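# Lay out plate, cup, fork and spoon like the photo

## Task

Arrange the plate, cup, fork and spoon so their layout relative to one another matches the reference photograph called manual. The whole arrangement may sit at any spot on the table and face any direction, but the items' positions relative to each other must match the photo.

## Robot and tools

Robot: two arms, left_arm and right_arm, each with a parallel two-finger gripper. The two head cameras are cam_head_left and cam_head_right, both 672x504. The reference photo can be viewed again with show_instructions, which takes no arguments.

Frame. All printed hand positions (metres), quaternions (end_effector_quat_wxyz) and targets use the scene frame. Its origin is at table-top height, halfway between the two arms' nominal bases. +z points up, +x points out over the table, and left_arm sits on the +y side. Arm names do not match image sides. Real bases sit slightly off nominal, and a BASES line, if present, gives their calibrated spots. Reported hand poses can be off by a few cm, more at long reach. The gripper's fingers point along its own +z and open and close along its y. end_effector_position is the point between the pads, about 1 cm short of the fingertips.

Row format, shared by execute_actions and move. A row is 14 numbers, each in [-1, 1]. The first seven are left_arm: dx, dy, dz, rx, ry, rz, opening. The next seven are right_arm in the same order. Always send all 14, even when only one arm should move. dx, dy, dz are offsets along the scene axes, and 1.0 = 0.6 m. rx, ry, rz form a single rotation vector, with 1.0 = 180 degrees, turning about the Hand target's position. Offsets are measured from each arm's Hand target as it stood when the action or move began, so sending the same offset again moves the arm further. If the translation's length exceeds 1.0 it may be shortened along its direction. Opening is absolute, not an offset: +1 is fully open (0.094 m) and -1 is closed. All zeros for an arm re-requests its current Hand target, and a 0 opening is a real half-open command. To leave a gripper unchanged, resend its present value as shown under Tool commands.

execute_actions(actions, cameras). actions is a list of actions. Each action is a table of up to 15 rows, one row per 1/30 s step. If a table is shorter, its last row is held for the remaining steps. Every row counts from the start pose of that action, not from the row before. An empty list only returns state and images. cameras picks which images come back: omitted, null or ["all"] means all, [] means none, and an unknown name makes the call invalid.

move(target, speed, blend, opening_speed, blocking, cameras). target is either one 14-number row or a list of up to 15 rows. Every row is an offset from the same starting Hand targets. Each gripper travels a straight path, turning the short way. All arms finish together, taking at least 0.5 s and at most 10 s. speed is the top path speed in m/s, from 0.002 to 2.9 with default 0.25. Rotation is capped at twice that value in rad/s. Give one value, or one per target. blend, in m, rounds the corners at intermediate targets. opening_speed, 0.2 or more per second on the -1..1 scale, ramps the fingers gradually. Use it near its minimum when closing on fragile items. For a list, a changed opening at a later target is applied on arrival, after everything has come to rest. blocking=false returns after about 0.5 s while the motion continues. Paths do not avoid obstacles or the other arm. Grippers lag behind the path and can overshoot speed, especially when the arm is nearly straight. Stay clear of an arm's own base, because passing near it can flip the shoulder posture. The result adds a move: line giving the ending: done (at rest within 10 mm and 2 degrees), off_target, moving, held or fault. It also lists limits, where paced means the pose was clipped and held means steps were withheld. done does not tell you about contact.

wait(seconds 0..10) lets the scene run while arms hold their commands. stop brakes a running move and needs braking room. zoom_image(camera, region [x0,y0,x1,y1] in pixels, at most 504x504) enlarges part of the latest image from cam_head_left or cam_head_right. finished_scene(scene) ends the current scene, using its number, and cannot be undone.

Reading results. Hand target is the last commanded pose after clipping, and the next offsets start from it. The gripper often stops short of it, and the next command, even all zeros, requests it again. If it still falls short, send the missing distance as an offset. Orientation commands are clipped to within 40 degrees of the measured orientation at each step. Friction and weight can leave the gripper low, short or tilted, and small moves may go sideways or not happen at all, so check the pose after each move. grip_measured uses the opening scale and reads slightly wide when empty. Because it follows the command until force takes over, it does not reveal when contact began. On a held hard part it reads a bit below the part's width. grip_effort_nm is the motor effort, with negative meaning closing, and it carries an offset. Joint velocities showing within noise means the arm is still. Joint torques include gravity, and numbers 1 to 3 wrap around at ±28 N m.

Cautions. An arm pressing on something keeps pushing until it is commanded back past its gripper. Never drop items, release them while moving, slam, or push hard. Anything falling off the table, or left off it, fails the task. Avoid arm-to-arm contact and never grip the other arm's fingers. Watch for a MOTOR HOT line, since motors heat up from holding loads, stretching out or pushing against unreachable poses. Overheating folds that arm away for good. Loose items may get nudged occasionally, so check the layout before finishing.

Each tool is called after "Emit:" by a JSON object that holds its "api" and its "payload".

Reference images:

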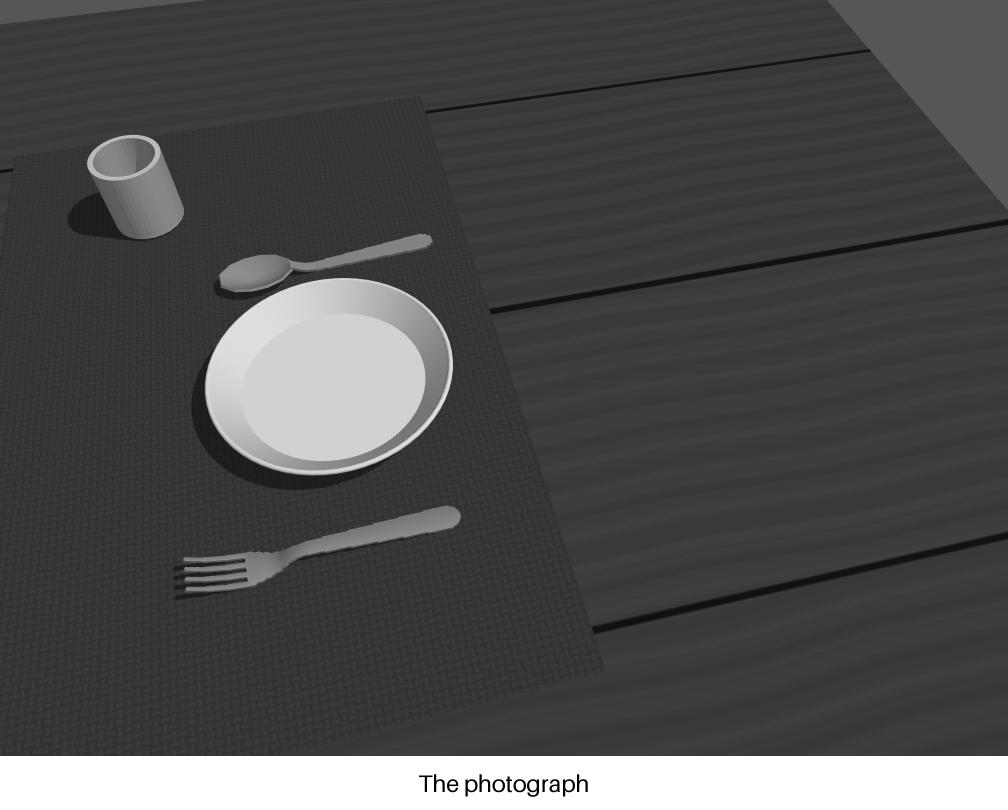

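## Session

Emit:
{"api": "execute_actions", "payload": {"actions": []}}

Scene clock: 0.00 s.
left_arm: end_effector_position=(+0.2123, +0.0572, +0.2714) grip_measured=+1.000 grip_effort_nm=n/a end_effector_quat_wxyz=(+0.483, -0.270, +0.819, -0.152) | right_arm: end_effector_position=(+0.2521, -0.1589, +0.2693) grip_measured=+1.000 grip_effort_nm=n/a end_effector_quat_wxyz=(+0.373, +0.417, +0.822, +0.102)
Joint positions: left_arm=[-1.025 1.115 1.112 -0.827 -0.849 -1.311 0.094] | right_arm=[0.793 1.192 1.338 -1.198 0.633 1.539 0.094]
Joint velocities: within noise
Joint torques (N m): no reading
Motor temperatures (°C): left_arm=[30 41 39 36 32 32 32] | right_arm=[33 39 42 36 33 33 30]
Heat: left arm: 41 °C; right arm: 42 °C.
Hand target: left_arm +0.2133, +0.0581, +0.2789; +0.486, -0.275, +0.814, -0.161 | right_arm +0.2527, -0.1601, +0.2756; +0.377, +0.420, +0.818, +0.110
Tool commands: left_gripper/opening=+1.0 right_gripper/opening=+1.0

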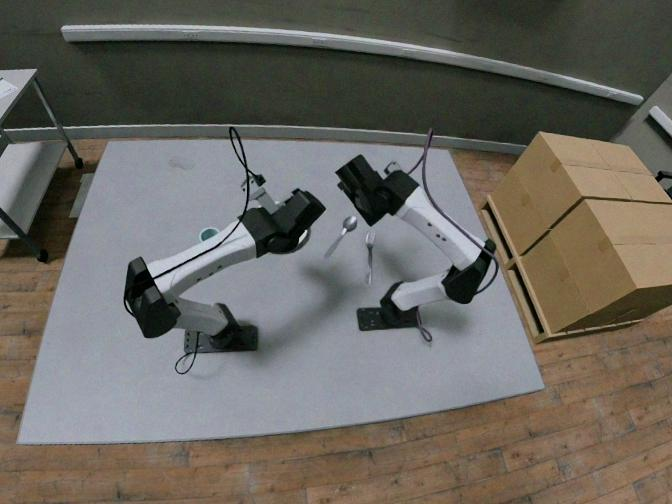

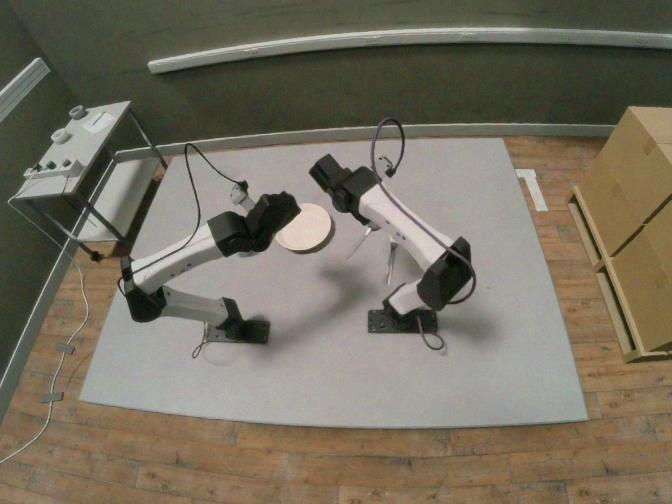

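Emit:
{"api": "move", "payload": {"target": [[0.12,0.4,0.05,0,0,0.3,1,0.1,-0.4,0.05,0,0,-0.3,1],[-0.05,0.75,0.05,0,0,0.4,1,-0.1,-0.65,0.05,0,0,-0.4,1]], "speed": 0.3, "blend": [0.05,0]}}

Emit:
{"api": "zoom_image", "payload": {"camera": "cam_head_left", "region": [150, 140, 450, 365]}}

Emit:
{"api": "zoom_image", "payload": {"camera": "cam_head_right", "region": [180, 140, 480, 365]}}

Scene clock: 17.20 s.
left_arm: end_effector_position=(+0.1775, +0.5048, +0.3060) grip_measured=+1.000 grip_effort_nm=0.007 end_effector_quat_wxyz=(-0.478, +0.709, -0.493, -0.160) | right_arm: end_effector_position=(+0.1895, -0.5494, +0.2994) grip_measured=+1.000 grip_effort_nm=-0.037 end_effector_quat_wxyz=(+0.354, +0.825, +0.417, -0.145)
Joint positions: left_arm=[0.653 1.189 1.248 -0.67 -0.538 -0.985 0.094] | right_arm=[-0.69 1.396 1.598 -1.156 0.521 1.326 0.094]
Joint velocities: within noise
Joint torques (N m): left_arm=[0.59 -2.78 5.91 2.47 -0.16 0.32] | right_arm=[-0.24 -5 5.26 1.71 0.05 -0.17]
Motor temperatures (°C): left_arm=[30 41 42 40 32 31 32] | right_arm=[33 39 45 37 33 32 30]
Heat: left arm: 42 °C; right arm: 45 °C.
Hand target: left_arm +0.1833, +0.5081, +0.3090; -0.488, +0.701, -0.497, -0.155 | right_arm +0.1927, -0.5500, +0.3055; +0.370, +0.821, +0.415, -0.133
Off the commanded pose: left_arm 0.007 m, 2 deg | right_arm 0.007 m, 2 deg.
move: done

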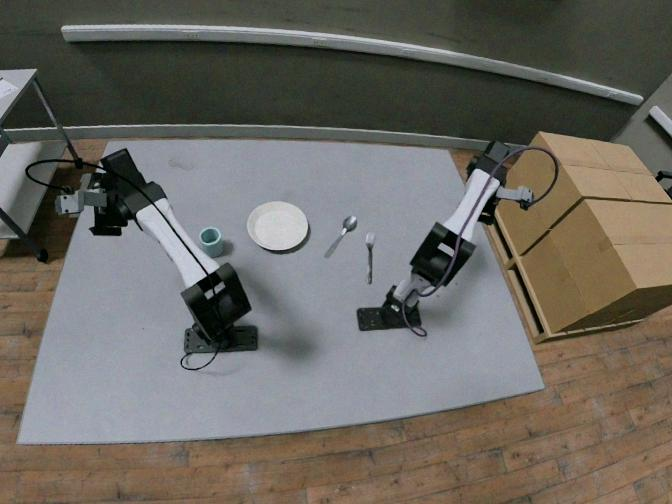

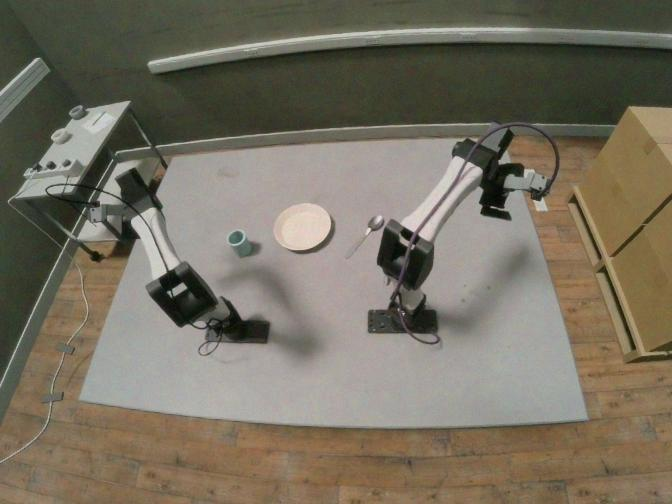

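Scaled by 1.680.

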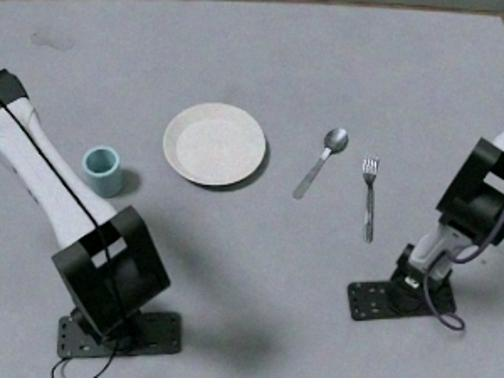

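Scaled by 1.680.

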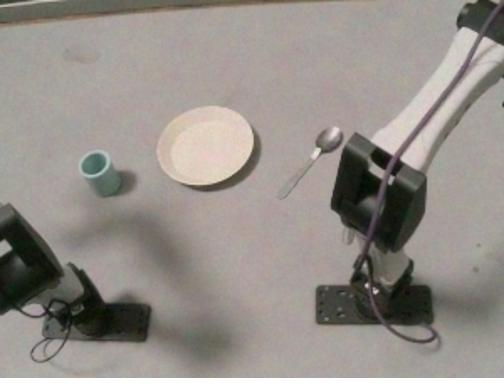

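Emit:
{"api": "move", "payload": {"target": [0.195,-0.247,-0.267,-0.325,0.104,0,1,0.179,0.317,-0.259,0.255,0.0316,0,1]}}

Emit:
{"api": "zoom_image", "payload": {"camera": "cam_head_left", "region": [150, 140, 450, 365]}}

Emit:
{"api": "zoom_image", "payload": {"camera": "cam_head_right", "region": [180, 140, 480, 365]}}

Scene clock: 79.07 s.
left_arm: end_effector_position=(+0.2958, +0.3647, +0.1435) grip_measured=+1.000 grip_effort_nm=0.007 end_effector_quat_wxyz=(-0.002, +0.812, -0.583, -0.009) | right_arm: end_effector_position=(+0.2976, -0.3617, +0.1504) grip_measured=+1.000 grip_effort_nm=-0.037 end_effector_quat_wxyz=(+0.002, +0.889, +0.458, -0.008)
Joint positions: left_arm=[0.382 1.943 1.822 -1.456 -0.017 -1.512 0.094] | right_arm=[-0.27 1.755 1.607 -1.432 0.014 1.901 0.094]
Joint velocities: within noise
Joint torques (N m): left_arm=[-0.28 -8.95 7.49 0.22 -0.06 -0.24] | right_arm=[0.75 -6.5 5.16 0.32 -0.19 0.12]
Motor temperatures (°C): left_arm=[30 41 48 49 32 31 32] | right_arm=[33 41 47 39 33 32 30]
Heat: left arm: 49 °C; right arm: 47 °C.
Hand target: left_arm +0.3002, +0.3599, +0.1488; -0.001, +0.816, -0.578, -0.001 | right_arm +0.3001, -0.3599, +0.1501; +0.000, +0.893, +0.451, +0.000
Off the commanded pose: left_arm 0.008 m, 1 deg | right_arm 0.003 m, 1 deg.
move: done

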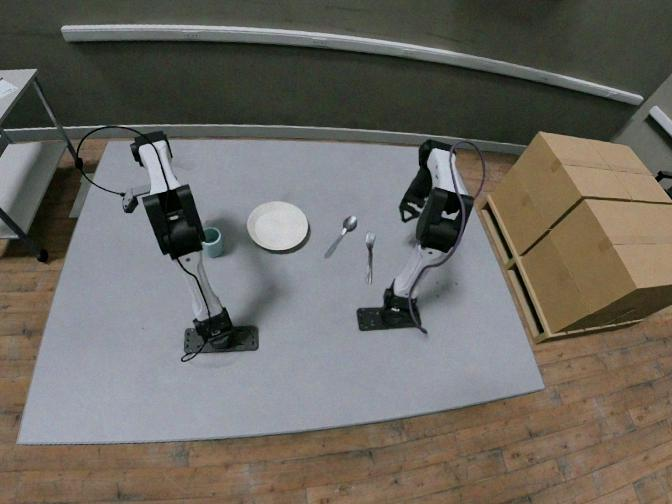

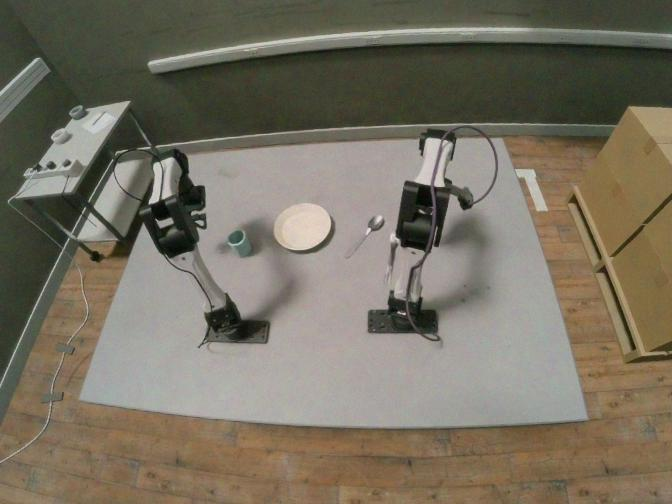

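Scaled by 1.680.

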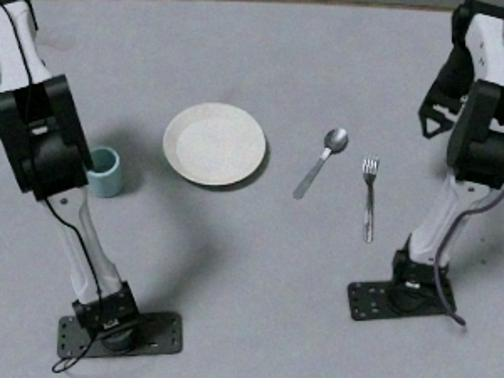

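Scaled by 1.680.

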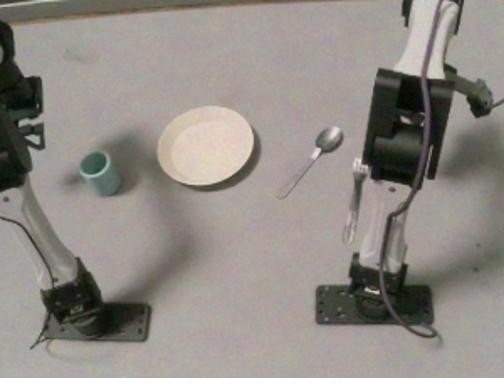

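Emit:
{"api": "move", "payload": {"target": [[0.25,-0.183,0.0,0,0,0,-1,0.25,0.267,0,0,0,0,-1],[0.25,-0.183,-0.165,0,0,0,-1,0.25,0.267,-0.167,0,0,0,-1]]}}

Emit:
{"api": "zoom_image", "payload": {"camera": "cam_head_left", "region": [180, 140, 480, 365]}}

Emit:
{"api": "zoom_image", "payload": {"camera": "cam_head_right", "region": [180, 140, 480, 365]}}

Emit:
{"api": "move", "payload": {"target": [[0,0,0.1,0,0,0,-1,0,0,0.1,0,0,0,-1],[-0.25,0.3,0.1,0,0,0,-1,-0.25,-0.25,0.1,0,0,0,-1],[-0.25,0.3,0,0,0,0,-1,-0.25,-0.25,0,0,0,0,-1]]}}

Emit:
{"api": "zoom_image", "payload": {"camera": "cam_head_left", "region": [180, 140, 480, 365]}}

Emit:
{"api": "zoom_image", "payload": {"camera": "cam_head_right", "region": [180, 140, 480, 365]}}

Scene clock: 103.33 s.
left_arm: end_effector_position=(+0.4454, +0.2522, +0.0456) grip_measured=-0.986 grip_effort_nm=-0.740 end_effector_quat_wxyz=(+0.003, +0.809, -0.587, -0.016) | right_arm: end_effector_position=(+0.4441, -0.1973, +0.0352) grip_measured=-0.980 grip_effort_nm=-1.057 end_effector_quat_wxyz=(-0.048, +0.829, +0.557, -0.013)
Joint positions: left_arm=[0.048 2.595 2.517 -1.521 -0.016 -1.836 0.001] | right_arm=[0.149 2.427 2.161 -1.37 -0.074 2.086 0.001]
Joint velocities: within noise
Joint torques (N m): left_arm=[0.43 -15.08 5.07 0.51 -0.06 -0.24] | right_arm=[-0.47 -14.56 4.97 0.22 -0.24 0.13]
Motor temperatures (°C): left_arm=[30 47 50 41 32 31 32] | right_arm=[33 42 47 37 33 32 30]
Heat: left arm: 50 °C; right arm: 47 °C.
Hand target: left_arm +0.4502, +0.2501, +0.0498; -0.001, +0.816, -0.578, -0.001 | right_arm +0.4501, -0.1997, +0.0499; +0.000, +0.892, +0.451, +0.000
Off the commanded pose: left_arm 0.007 m, 2 deg | right_arm 0.016 m, 15 deg.
joint sent to its limit (right arm) — joint 6 (wrist roll), upper limit. The joint targets are off in position and orientation.
move: off_target (right_arm)

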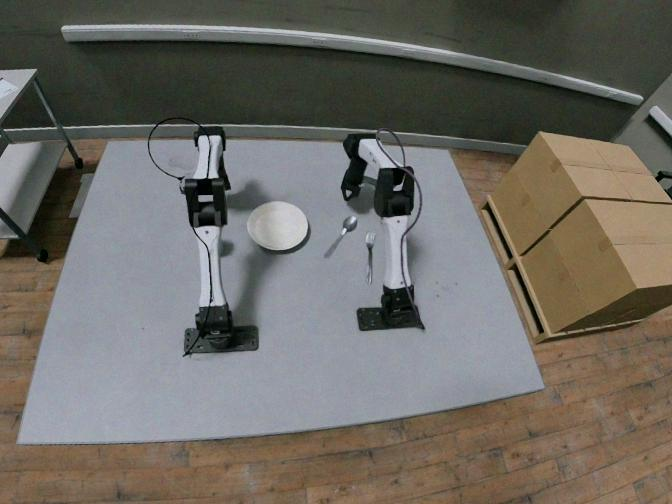

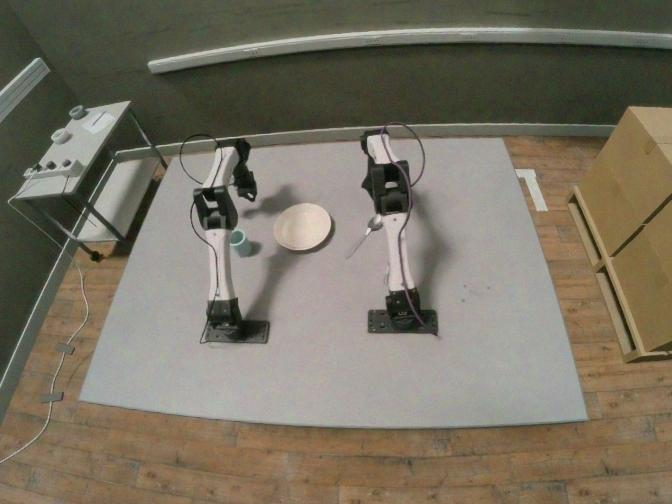

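Scaled by 1.680.

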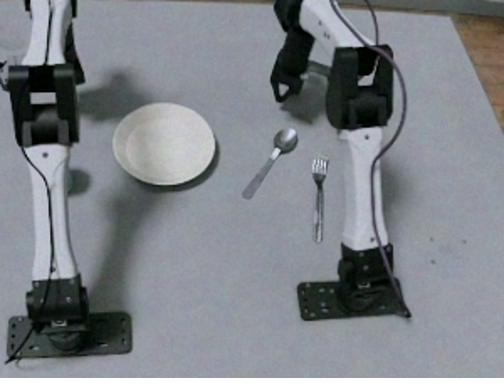

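Scaled by 1.680.

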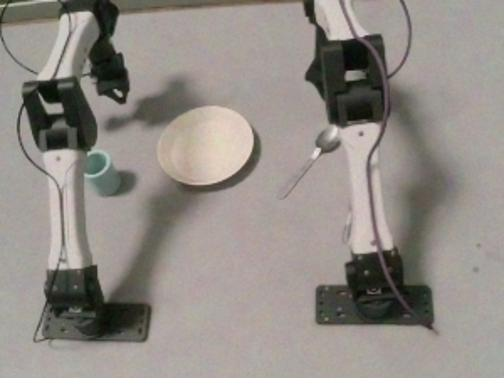

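Scene clock: 106.20 s.
left_arm: end_effector_position=(+0.2932, +0.4319, +0.0428) grip_measured=-0.986 grip_effort_nm=-0.735 end_effector_quat_wxyz=(+0.014, +0.824, -0.566, -0.012) | right_arm: end_effector_position=(+0.2962, -0.3473, +0.0490) grip_measured=-0.980 grip_effort_nm=-1.057 end_effector_quat_wxyz=(-0.009, +0.893, +0.449, -0.006)
Joint positions: left_arm=[0.546 2.109 1.663 -1.16 -0.011 -1.389 0.001] | right_arm=[-0.238 1.787 1.239 -1.042 -0.005 1.953 0.001]
Joint velocities: within noise
Joint torques (N m): left_arm=[-0.2 -12.88 4.92 0.54 -0.11 0.25] | right_arm=[0.25 -6.76 5.2 0.38 0.01 -0.11]
Motor temperatures (°C): left_arm=[30 49 50 40 32 31 32] | right_arm=[33 43 47 36 33 32 30]
Heat: left arm: 50 °C; right arm: 47 °C.
Hand target: left_arm +0.3003, +0.4302, +0.0498; -0.001, +0.816, -0.579, -0.001 | right_arm +0.3001, -0.3496, +0.0499; +0.000, +0.893, +0.451, +0.000
Off the commanded pose: left_arm 0.010 m, 3 deg | right_arm 0.005 m, 1 deg.
move: off_target (left_arm)

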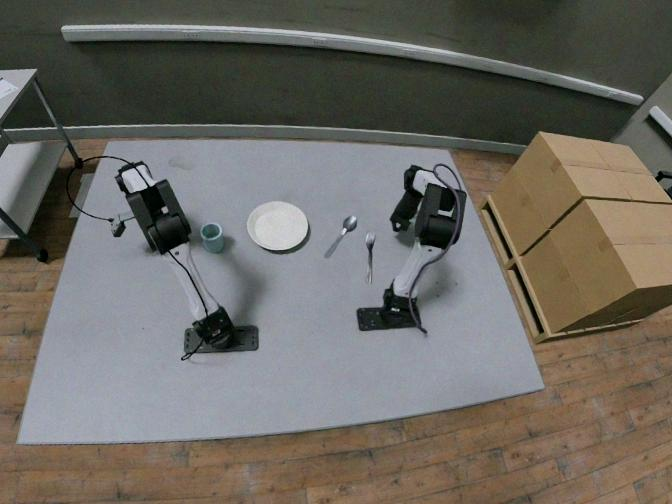

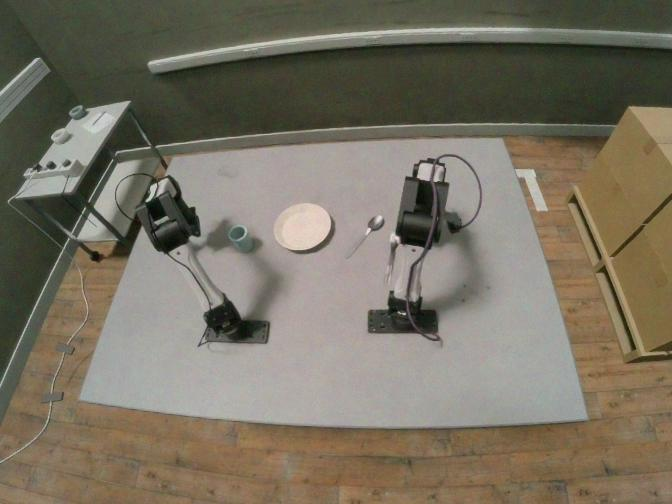

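Scaled by 1.680.

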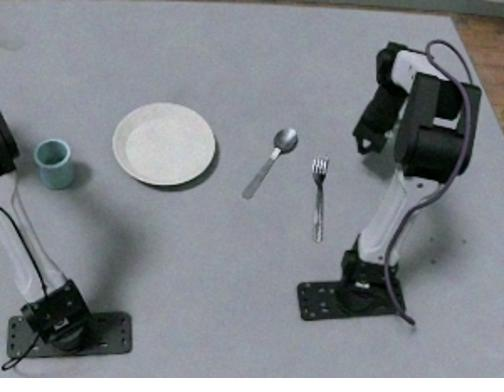

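Scaled by 1.680.

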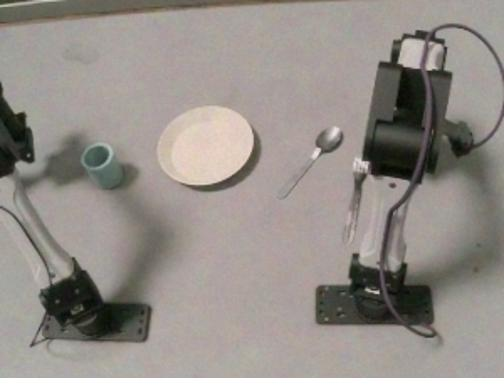

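Emit:
{"api": "move", "payload": {"target": [[0,0,0.1,0,0,0,0,0,0,0.117,0,0,0,0],[0,0,0.1,0,0,0,0,-0.010,0.319,0.117,0,0,0.497,0]]}}

Emit:
{"api": "zoom_image", "payload": {"camera": "cam_head_left", "region": [270, 160, 420, 272]}}

Emit:
{"api": "zoom_image", "payload": {"camera": "cam_head_right", "region": [300, 160, 450, 272]}}

Scene clock: 177.10 s.
left_arm: end_effector_position=(+0.2952, +0.4331, +0.0911) grip_measured=-0.002 grip_effort_nm=0.115 end_effector_quat_wxyz=(+0.016, +0.824, -0.567, -0.013) | right_arm: end_effector_position=(+0.2906, -0.1579, +0.1137) grip_measured=-0.002 grip_effort_nm=0.066 end_effector_quat_wxyz=(-0.004, +0.320, +0.948, +0.000)
Joint positions: left_arm=[0.546 2.101 1.844 -1.354 -0.011 -1.387 0.047] | right_arm=[0.374 1.747 1.452 -1.282 -0.005 1.006 0.047]
Joint velocities: within noise
Joint torques (N m): left_arm=[-0.2 -14.06 7.19 0.16 -0.11 0.24] | right_arm=[0.65 -6.19 7.86 0.11 -0.01 -0.12]
Motor temperatures (°C): left_arm=[30 58 47 37 32 31 33] | right_arm=[33 42 47 34 32 32 31]
Heat: left arm: 58 °C; right arm: 47 °C.
Hand target: left_arm +0.3002, +0.4302, +0.1098; -0.001, +0.816, -0.579, -0.001 | right_arm +0.2940, -0.1582, +0.1201; +0.000, +0.317, +0.949, +0.000
Off the commanded pose: left_arm 0.020 m, 3 deg | right_arm 0.007 m, 1 deg.
move: off_target (left_arm)

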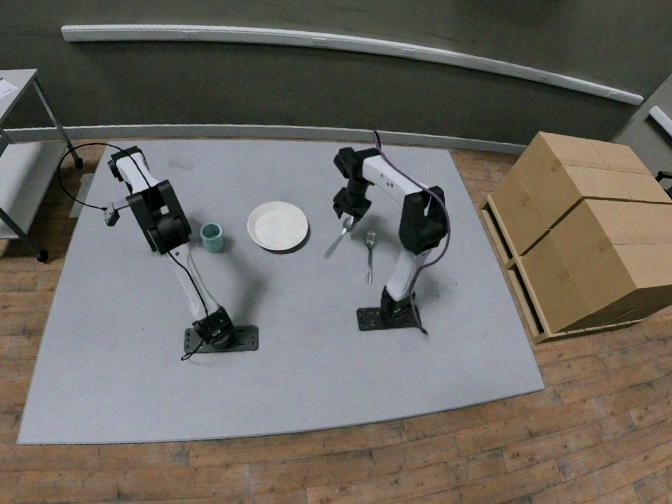

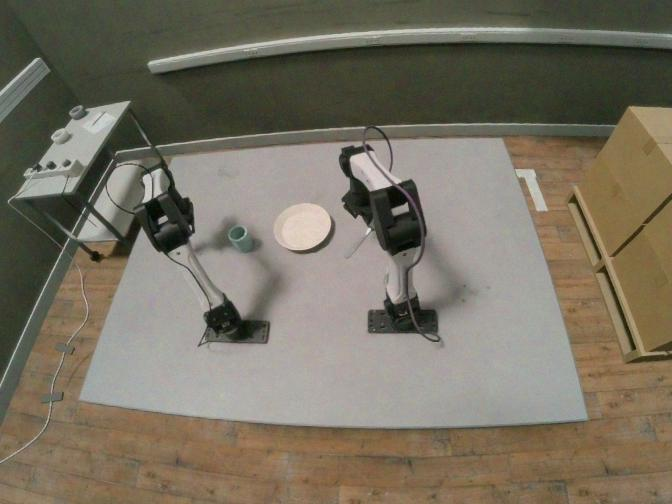

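Scaled by 3.360.

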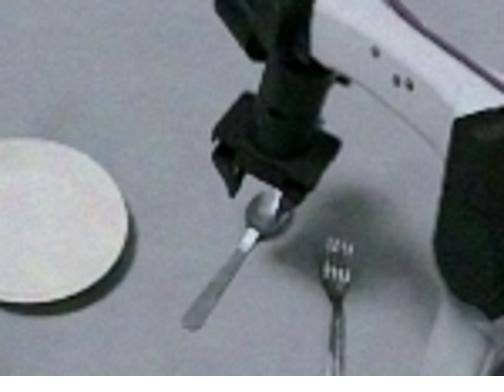

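Scaled by 3.360.

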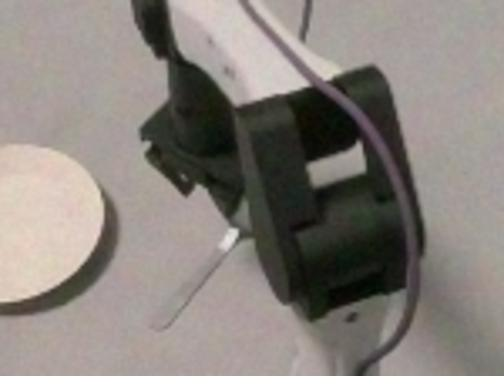

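Emit:
{"api": "move", "payload": {"target": [[-0.167,-0.117,0.15,0,0,0,0.2,0.006,0,-0.083,0,0,0,0.0],[-0.167,-0.117,0.15,0,0,0,0.2,0.006,0,-0.165,0,0,0,0.0]], "speed": [0.15,0.05]}}

Emit:
{"api": "zoom_image", "payload": {"camera": "cam_head_left", "region": [270, 160, 420, 272]}}

Scene clock: 190.77 s.
left_arm: end_effector_position=(+0.2034, +0.3668, +0.1938) grip_measured=+0.198 grip_effort_nm=0.115 end_effector_quat_wxyz=(-0.008, +0.815, -0.579, -0.002) | right_arm: end_effector_position=(+0.2929, -0.1571, +0.0222) grip_measured=-0.002 grip_effort_nm=0.061 end_effector_quat_wxyz=(-0.008, +0.318, +0.948, -0.003)
Joint positions: left_arm=[0.515 1.629 1.64 -1.568 -0.011 -1.387 0.056] | right_arm=[0.374 1.844 1.197 -0.94 -0.005 1.001 0.047]
Joint velocities: within noise
Joint torques (N m): left_arm=[-0.32 -8.57 4.88 0.28 -0.11 -0.14] | right_arm=[0.28 -6.79 4.9 0.48 -0.01 -0.12]
Motor temperatures (°C): left_arm=[30 62 48 36 32 31 33] | right_arm=[32 42 48 34 32 32 31]
Heat: left arm: 62 °C; right arm: 48 °C.
Hand target: left_arm +0.2001, +0.3600, +0.1998; -0.001, +0.816, -0.579, -0.001 | right_arm +0.2977, -0.1582, +0.0211; +0.000, +0.317, +0.949, +0.000
Off the commanded pose: left_arm 0.010 m, 1 deg | right_arm 0.005 m, 1 deg.
joint sent to its limit (left arm) — joint 4 (wrist pitch), lower limit. The joint targets still meet the commanded pose.
move: done

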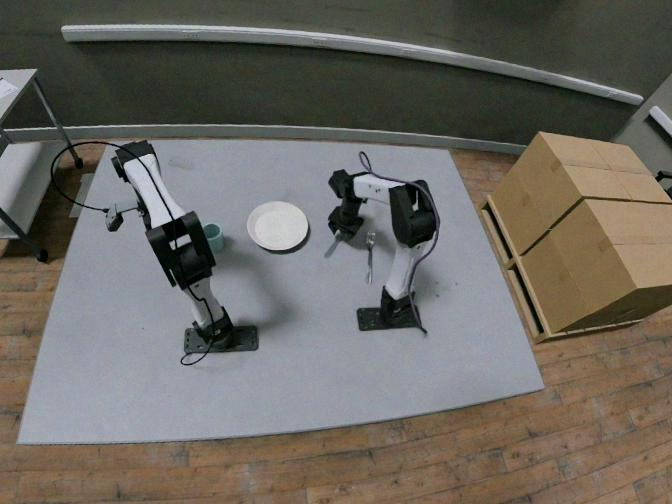

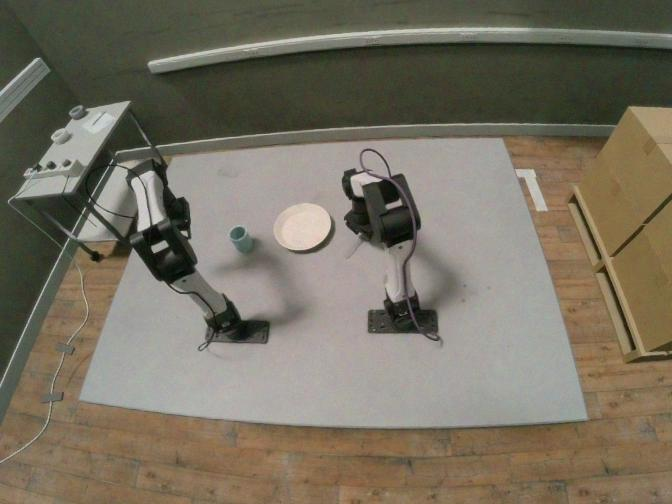

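Scaled by 3.360.

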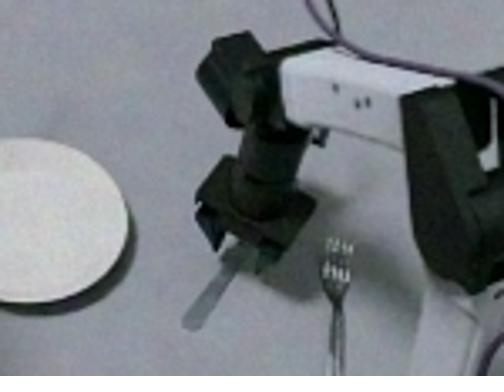

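Emit:
{"api": "move", "payload": {"target": [[0,0,0,0,0,0,0.2,0,0,-0.0135,0,0,0,0.0],[0,0,0,0,0,0,0.2,0,0,-0.0135,0,0,0,-1]], "speed": 0.03, "opening_speed": 0.5, "cameras": []}}

Emit:
{"api": "move", "payload": {"target": [0,0,0,0,0,0,0.2,0,0,0.15,0,0,0,-1], "speed": 0.12}}

Emit:
{"api": "zoom_image", "payload": {"camera": "cam_head_left", "region": [270, 160, 420, 272]}}

Scene clock: 198.60 s.
left_arm: end_effector_position=(+0.2034, +0.3668, +0.1938) grip_measured=+0.198 grip_effort_nm=0.115 end_effector_quat_wxyz=(-0.008, +0.815, -0.579, -0.002) | right_arm: end_effector_position=(+0.2931, -0.1570, +0.0147) grip_measured=-0.979 grip_effort_nm=-1.057 end_effector_quat_wxyz=(-0.007, +0.317, +0.948, -0.002)
Joint positions: left_arm=[0.515 1.629 1.64 -1.568 -0.011 -1.387 0.056] | right_arm=[0.374 1.854 1.179 -0.909 -0.005 1.001 0.001]
Joint velocities: within noise
Joint torques (N m): left_arm=[-0.36 -8.53 4.89 0.27 -0.11 -0.14] | right_arm=[0.28 -6.72 4.79 0.5 -0.01 -0.12]
Motor temperatures (°C): left_arm=[30 60 47 36 32 31 33] | right_arm=[32 42 47 34 32 32 30]
Heat: left arm: 60 °C; right arm: 47 °C.
Hand target: left_arm +0.2001, +0.3600, +0.1998; -0.001, +0.816, -0.579, -0.001 | right_arm +0.2977, -0.1582, +0.0130; +0.000, +0.317, +0.949, +0.000
Off the commanded pose: left_arm 0.010 m, 1 deg | right_arm 0.005 m, 1 deg.
joint sent to its limit (left arm) — joint 4 (wrist pitch), lower limit. The joint targets still meet the commanded pose.
move: done
No camera images: "cameras" was empty.

Scene clock: 200.27 s.
left_arm: end_effector_position=(+0.2034, +0.3668, +0.1938) grip_measured=+0.198 grip_effort_nm=0.115 end_effector_quat_wxyz=(-0.008, +0.815, -0.579, -0.002) | right_arm: end_effector_position=(+0.2938, -0.1568, +0.0891) grip_measured=-0.979 grip_effort_nm=-1.053 end_effector_quat_wxyz=(-0.014, +0.317, +0.948, -0.007)
Joint positions: left_arm=[0.515 1.629 1.64 -1.568 -0.011 -1.387 0.056] | right_arm=[0.374 1.792 1.408 -1.217 -0.005 1.001 0.001]
Joint velocities: within noise
Joint torques (N m): left_arm=[-0.35 -8.57 4.89 0.27 -0.11 -0.14] | right_arm=[0.29 -8.9 7.46 0.05 -0.01 -0.12]
Motor temperatures (°C): left_arm=[30 59 47 36 32 31 32] | right_arm=[32 43 47 34 32 32 31]
Heat: left arm: 59 °C; right arm: 47 °C.
Hand target: left_arm +0.2001, +0.3600, +0.1998; -0.001, +0.816, -0.579, -0.001 | right_arm +0.2977, -0.1582, +0.1030; +0.000, +0.317, +0.949, +0.000
Off the commanded pose: left_arm 0.010 m, 1 deg | right_arm 0.014 m, 2 deg.
joint sent to its limit (left arm) — joint 4 (wrist pitch), lower limit. The joint targets still meet the commanded pose.
move: off_target (right_arm)

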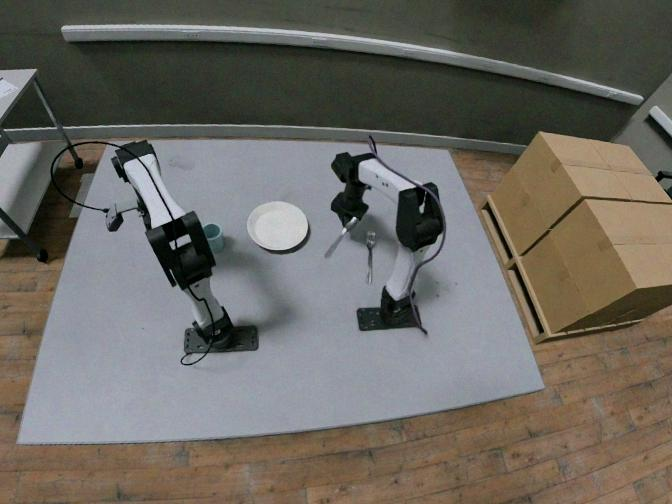

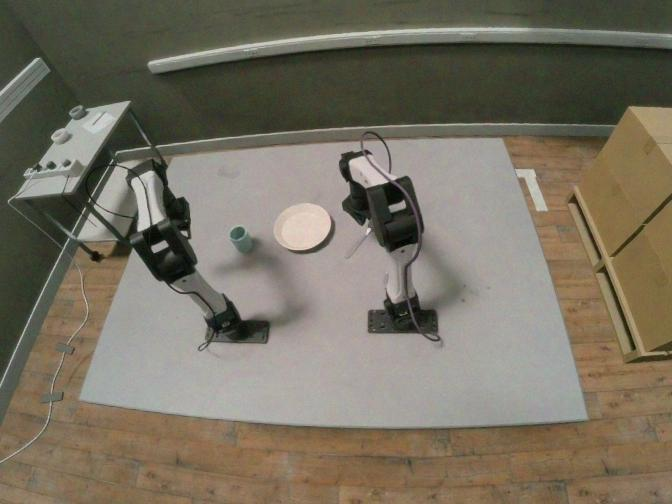

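Scaled by 3.360.

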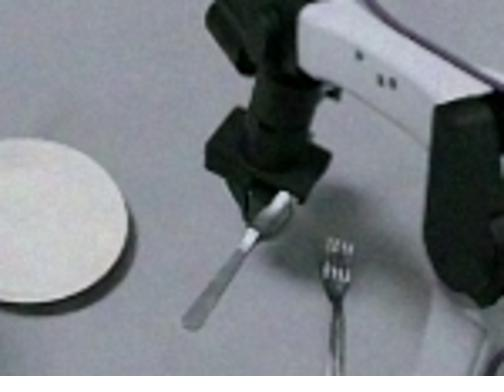

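Emit:
{"api": "move", "payload": {"target": [[0,0,0,0,0,0,0.2,0,0,-0.11,0,0,0,0.0],[0,0,0,0,0,0,0.2,0,0,-0.161,0,0,0,0]], "speed": [0.12,0.03], "opening_speed": 0.8, "cameras": []}}

Emit:
{"api": "move", "payload": {"target": [0,0,0,0,0,0,0.2,0,0,0,0,0,0,-1], "opening_speed": 0.6, "cameras": []}}

Emit:
{"api": "move", "payload": {"target": [0,0,0,0,0,0,0.2,0,0,0.15,0,0,0,-1], "speed": 0.12}}

Emit:
{"api": "zoom_image", "payload": {"camera": "cam_head_left", "region": [270, 160, 420, 272]}}

Scene clock: 213.67 s.
left_arm: end_effector_position=(+0.2034, +0.3668, +0.1938) grip_measured=+0.198 grip_effort_nm=0.115 end_effector_quat_wxyz=(-0.008, +0.815, -0.579, -0.002) | right_arm: end_effector_position=(+0.2936, -0.1568, +0.0087) grip_measured=-0.002 grip_effort_nm=0.066 end_effector_quat_wxyz=(-0.006, +0.317, +0.948, -0.002)
Joint positions: left_arm=[0.515 1.629 1.64 -1.568 -0.011 -1.387 0.056] | right_arm=[0.374 1.865 1.167 -0.884 -0.005 1.001 0.047]
Joint velocities: within noise
Joint torques (N m): left_arm=[-0.34 -8.55 4.9 0.27 -0.11 -0.13] | right_arm=[0.28 -6.63 4.62 0.51 0 -0.11]
Motor temperatures (°C): left_arm=[30 57 46 35 32 31 32] | right_arm=[32 43 48 34 32 32 31]
Heat: left arm: 57 °C; right arm: 48 °C.
Hand target: left_arm +0.2001, +0.3600, +0.1998; -0.001, +0.816, -0.579, -0.001 | right_arm +0.2977, -0.1582, +0.0064; +0.000, +0.317, +0.949, +0.000
Off the commanded pose: left_arm 0.010 m, 1 deg | right_arm 0.005 m, 1 deg.
joint sent to its limit (left arm) — joint 4 (wrist pitch), lower limit. The joint targets still meet the commanded pose.
move: done
No camera images: "cameras" was empty.

Scene clock: 215.83 s.
left_arm: end_effector_position=(+0.2034, +0.3668, +0.1938) grip_measured=+0.198 grip_effort_nm=0.115 end_effector_quat_wxyz=(-0.008, +0.815, -0.579, -0.002) | right_arm: end_effector_position=(+0.2942, -0.1566, +0.0087) grip_measured=-0.781 grip_effort_nm=-1.053 end_effector_quat_wxyz=(-0.005, +0.317, +0.948, -0.001)
Joint positions: left_arm=[0.515 1.629 1.64 -1.568 -0.011 -1.387 0.056] | right_arm=[0.374 1.865 1.167 -0.882 -0.005 1 0.01]
Joint velocities: within noise
Joint torques (N m): left_arm=[-0.32 -8.57 4.89 0.28 -0.11 -0.14] | right_arm=[0.28 -6.65 4.62 0.49 -0.01 -0.11]
Motor temperatures (°C): left_arm=[30 56 46 35 32 31 32] | right_arm=[32 43 48 34 32 32 31]
Heat: left arm: 56 °C; right arm: 48 °C.
Hand target: left_arm +0.2001, +0.3600, +0.1998; -0.001, +0.816, -0.579, -0.001 | right_arm +0.2977, -0.1582, +0.0064; +0.000, +0.317, +0.949, +0.000
Off the commanded pose: left_arm 0.010 m, 1 deg | right_arm 0.004 m, 1 deg.
joint sent to its limit (left arm) — joint 4 (wrist pitch), lower limit. The joint targets still meet the commanded pose.
move: done
No camera images: "cameras" was empty.

Scene clock: 217.50 s.
left_arm: end_effector_position=(+0.2034, +0.3668, +0.1938) grip_measured=+0.198 grip_effort_nm=0.120 end_effector_quat_wxyz=(-0.008, +0.815, -0.579, -0.002) | right_arm: end_effector_position=(+0.2921, -0.1574, +0.0800) grip_measured=-0.781 grip_effort_nm=-1.062 end_effector_quat_wxyz=(-0.017, +0.317, +0.948, -0.010)
Joint positions: left_arm=[0.515 1.629 1.64 -1.568 -0.011 -1.387 0.056] | right_arm=[0.374 1.799 1.38 -1.192 -0.005 1 0.01]
Joint velocities: within noise
Joint torques (N m): left_arm=[-0.35 -8.58 4.9 0.27 -0.11 -0.13] | right_arm=[0.31 -9.28 7.69 0.06 -0.01 -0.1]
Motor temperatures (°C): left_arm=[30 56 46 35 32 31 32] | right_arm=[32 43 48 34 32 32 31]
Heat: left arm: 56 °C; right arm: 48 °C.
Hand target: left_arm +0.2001, +0.3600, +0.1998; -0.001, +0.816, -0.579, -0.001 | right_arm +0.2977, -0.1582, +0.0964; +0.000, +0.317, +0.949, +0.000
Off the commanded pose: left_arm 0.010 m, 1 deg | right_arm 0.017 m, 2 deg.
joint sent to its limit (left arm) — joint 4 (wrist pitch), lower limit. The joint targets still meet the commanded pose.
move: off_target (right_arm)

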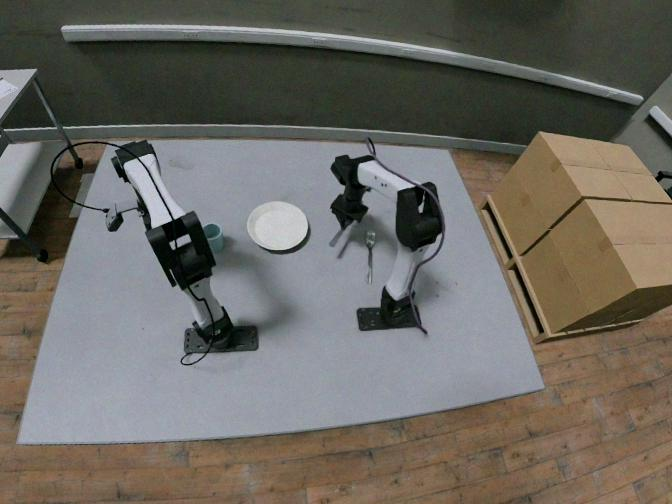

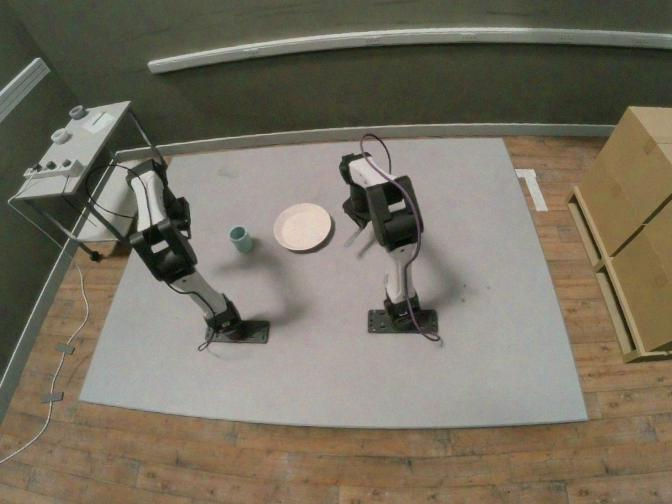

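Scaled by 3.360.

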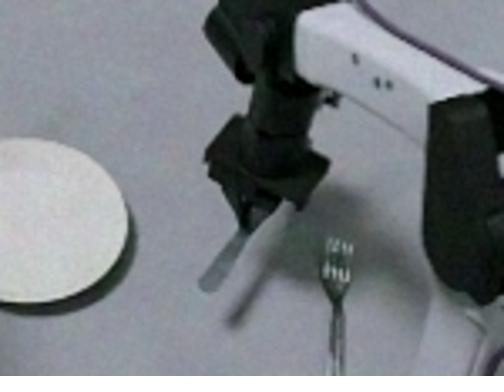

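Emit:
{"api": "move", "payload": {"target": [[0,0,0,0,0,0,0.2,-0.06,0.06,0.19,0,0,0.5,-1],[0,0,0,0,0,0,0.2,-0.13,0.13,0.17,0,0,0.978,-1],[0,0,0,0,0,0,0.2,-0.13,0.13,0.03,0,0,0.978,-1]], "speed": [0.2,0.2,0.1]}}

Emit:
{"api": "zoom_image", "payload": {"camera": "cam_head_left", "region": [270, 190, 420, 302]}}

Scene clock: 233.23 s.
left_arm: end_effector_position=(+0.2034, +0.3668, +0.1938) grip_measured=+0.198 grip_effort_nm=0.115 end_effector_quat_wxyz=(-0.008, +0.815, -0.579, -0.002) | right_arm: end_effector_position=(+0.2167, -0.0824, +0.1062) grip_measured=-0.782 grip_effort_nm=-1.057 end_effector_quat_wxyz=(+0.019, +0.934, -0.357, -0.014)
Joint positions: left_arm=[0.515 1.629 1.64 -1.568 -0.011 -1.387 0.056] | right_arm=[0.713 1.687 1.352 -1.282 -0.005 -1.718 0.01]
Joint velocities: within noise
Joint torques (N m): left_arm=[-0.35 -8.53 4.92 0.26 -0.11 -0.14] | right_arm=[0.9 -8.58 5.22 0.3 -0.16 -0.2]
Motor temperatures (°C): left_arm=[30 54 45 35 32 31 32] | right_arm=[32 45 48 33 32 32 31]
Heat: left arm: 54 °C; right arm: 48 °C.
Hand target: left_arm +0.2001, +0.3600, +0.1998; -0.001, +0.816, -0.579, -0.001 | right_arm +0.2196, -0.0803, +0.1144; +0.000, +0.937, -0.349, +0.000
Off the commanded pose: left_arm 0.010 m, 1 deg | right_arm 0.009 m, 3 deg.
joint sent to its limit (left arm) — joint 4 (wrist pitch), lower limit. The joint targets still meet the commanded pose.
move: off_target (right_arm)

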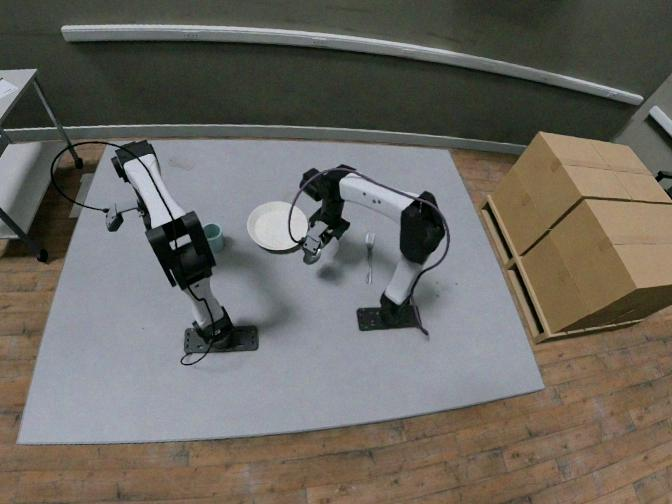

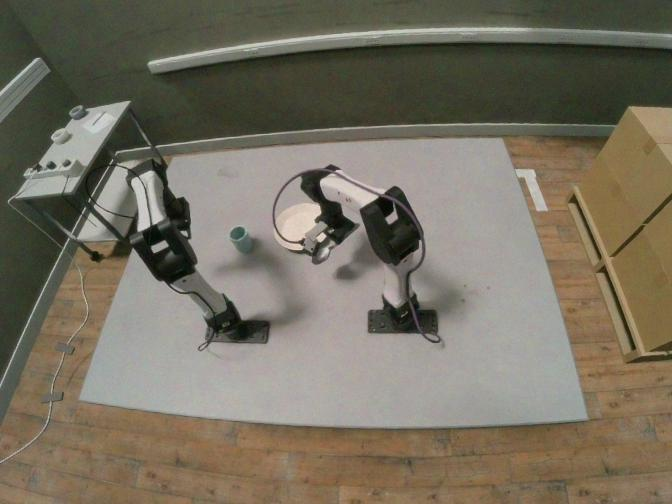

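Scaled by 3.360.

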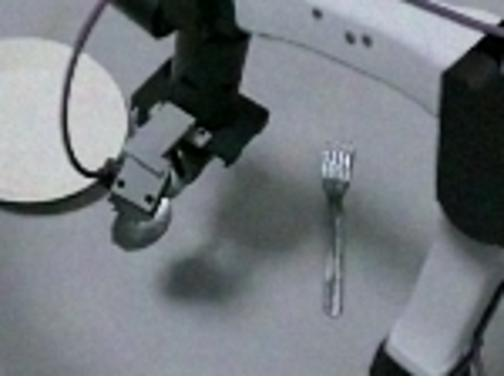

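Emit:
{"api": "move", "payload": {"target": [[0,0,0,0,0,0,0.2,-0.05,-0.05,0,0,0,0.0,-1],[0,0,0,0,0,0,0.2,-0.05,-0.05,-0.12,0,0,0.0,-1],[0,0,0,0,0,0,0.2,-0.05,-0.05,-0.173,0,0,0.0,-1]], "speed": [0.15,0.15,0.04]}}

Emit:
{"api": "zoom_image", "payload": {"camera": "cam_head_left", "region": [270, 190, 420, 302]}}

Scene clock: 243.57 s.
left_arm: end_effector_position=(+0.2034, +0.3668, +0.1938) grip_measured=+0.198 grip_effort_nm=0.115 end_effector_quat_wxyz=(-0.008, +0.815, -0.579, -0.002) | right_arm: end_effector_position=(+0.1837, -0.1098, +0.0106) grip_measured=-0.782 grip_effort_nm=-1.053 end_effector_quat_wxyz=(+0.006, +0.937, -0.350, -0.007)
Joint positions: left_arm=[0.515 1.629 1.64 -1.568 -0.011 -1.387 0.056] | right_arm=[0.713 1.611 0.871 -0.849 -0.005 -1.733 0.01]
Joint velocities: within noise
Joint torques (N m): left_arm=[-0.34 -8.55 4.9 0.27 -0.11 -0.14] | right_arm=[-0.54 -4.68 4.77 0.38 -0.16 -0.19]
Motor temperatures (°C): left_arm=[30 54 45 35 32 31 32] | right_arm=[32 45 47 33 32 32 31]
Heat: left arm: 54 °C; right arm: 47 °C.
Hand target: left_arm +0.2001, +0.3600, +0.1998; -0.001, +0.816, -0.579, -0.001 | right_arm +0.1897, -0.1102, +0.0106; +0.000, +0.937, -0.349, +0.000
Off the commanded pose: left_arm 0.010 m, 1 deg | right_arm 0.006 m, 1 deg.
joint sent to its limit (left arm) — joint 4 (wrist pitch), lower limit. The joint targets still meet the commanded pose.
move: done

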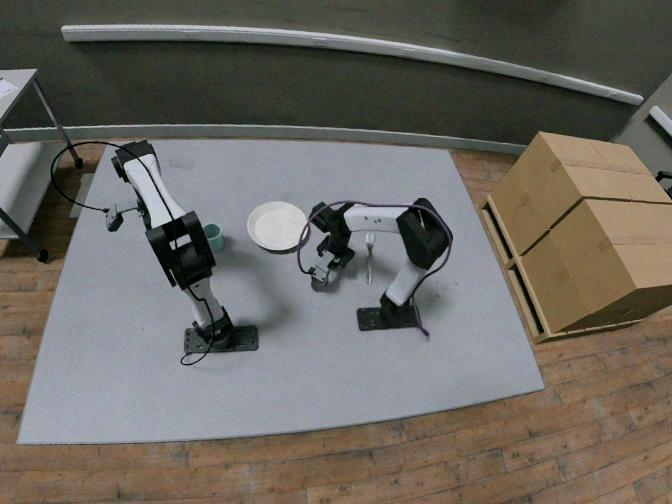

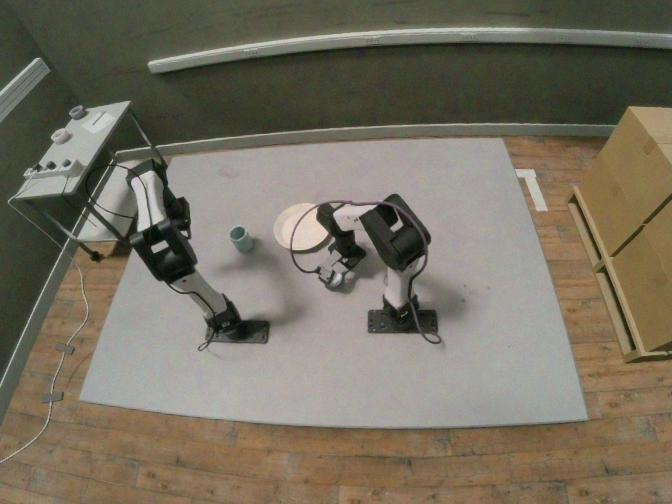

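Scaled by 3.360.

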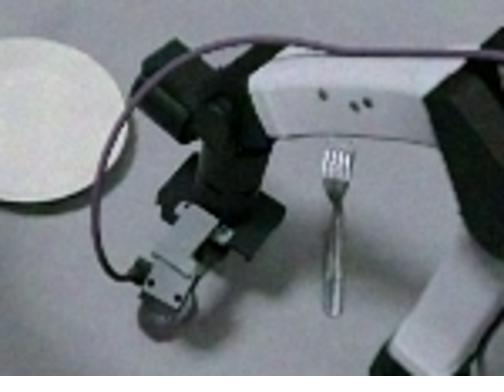

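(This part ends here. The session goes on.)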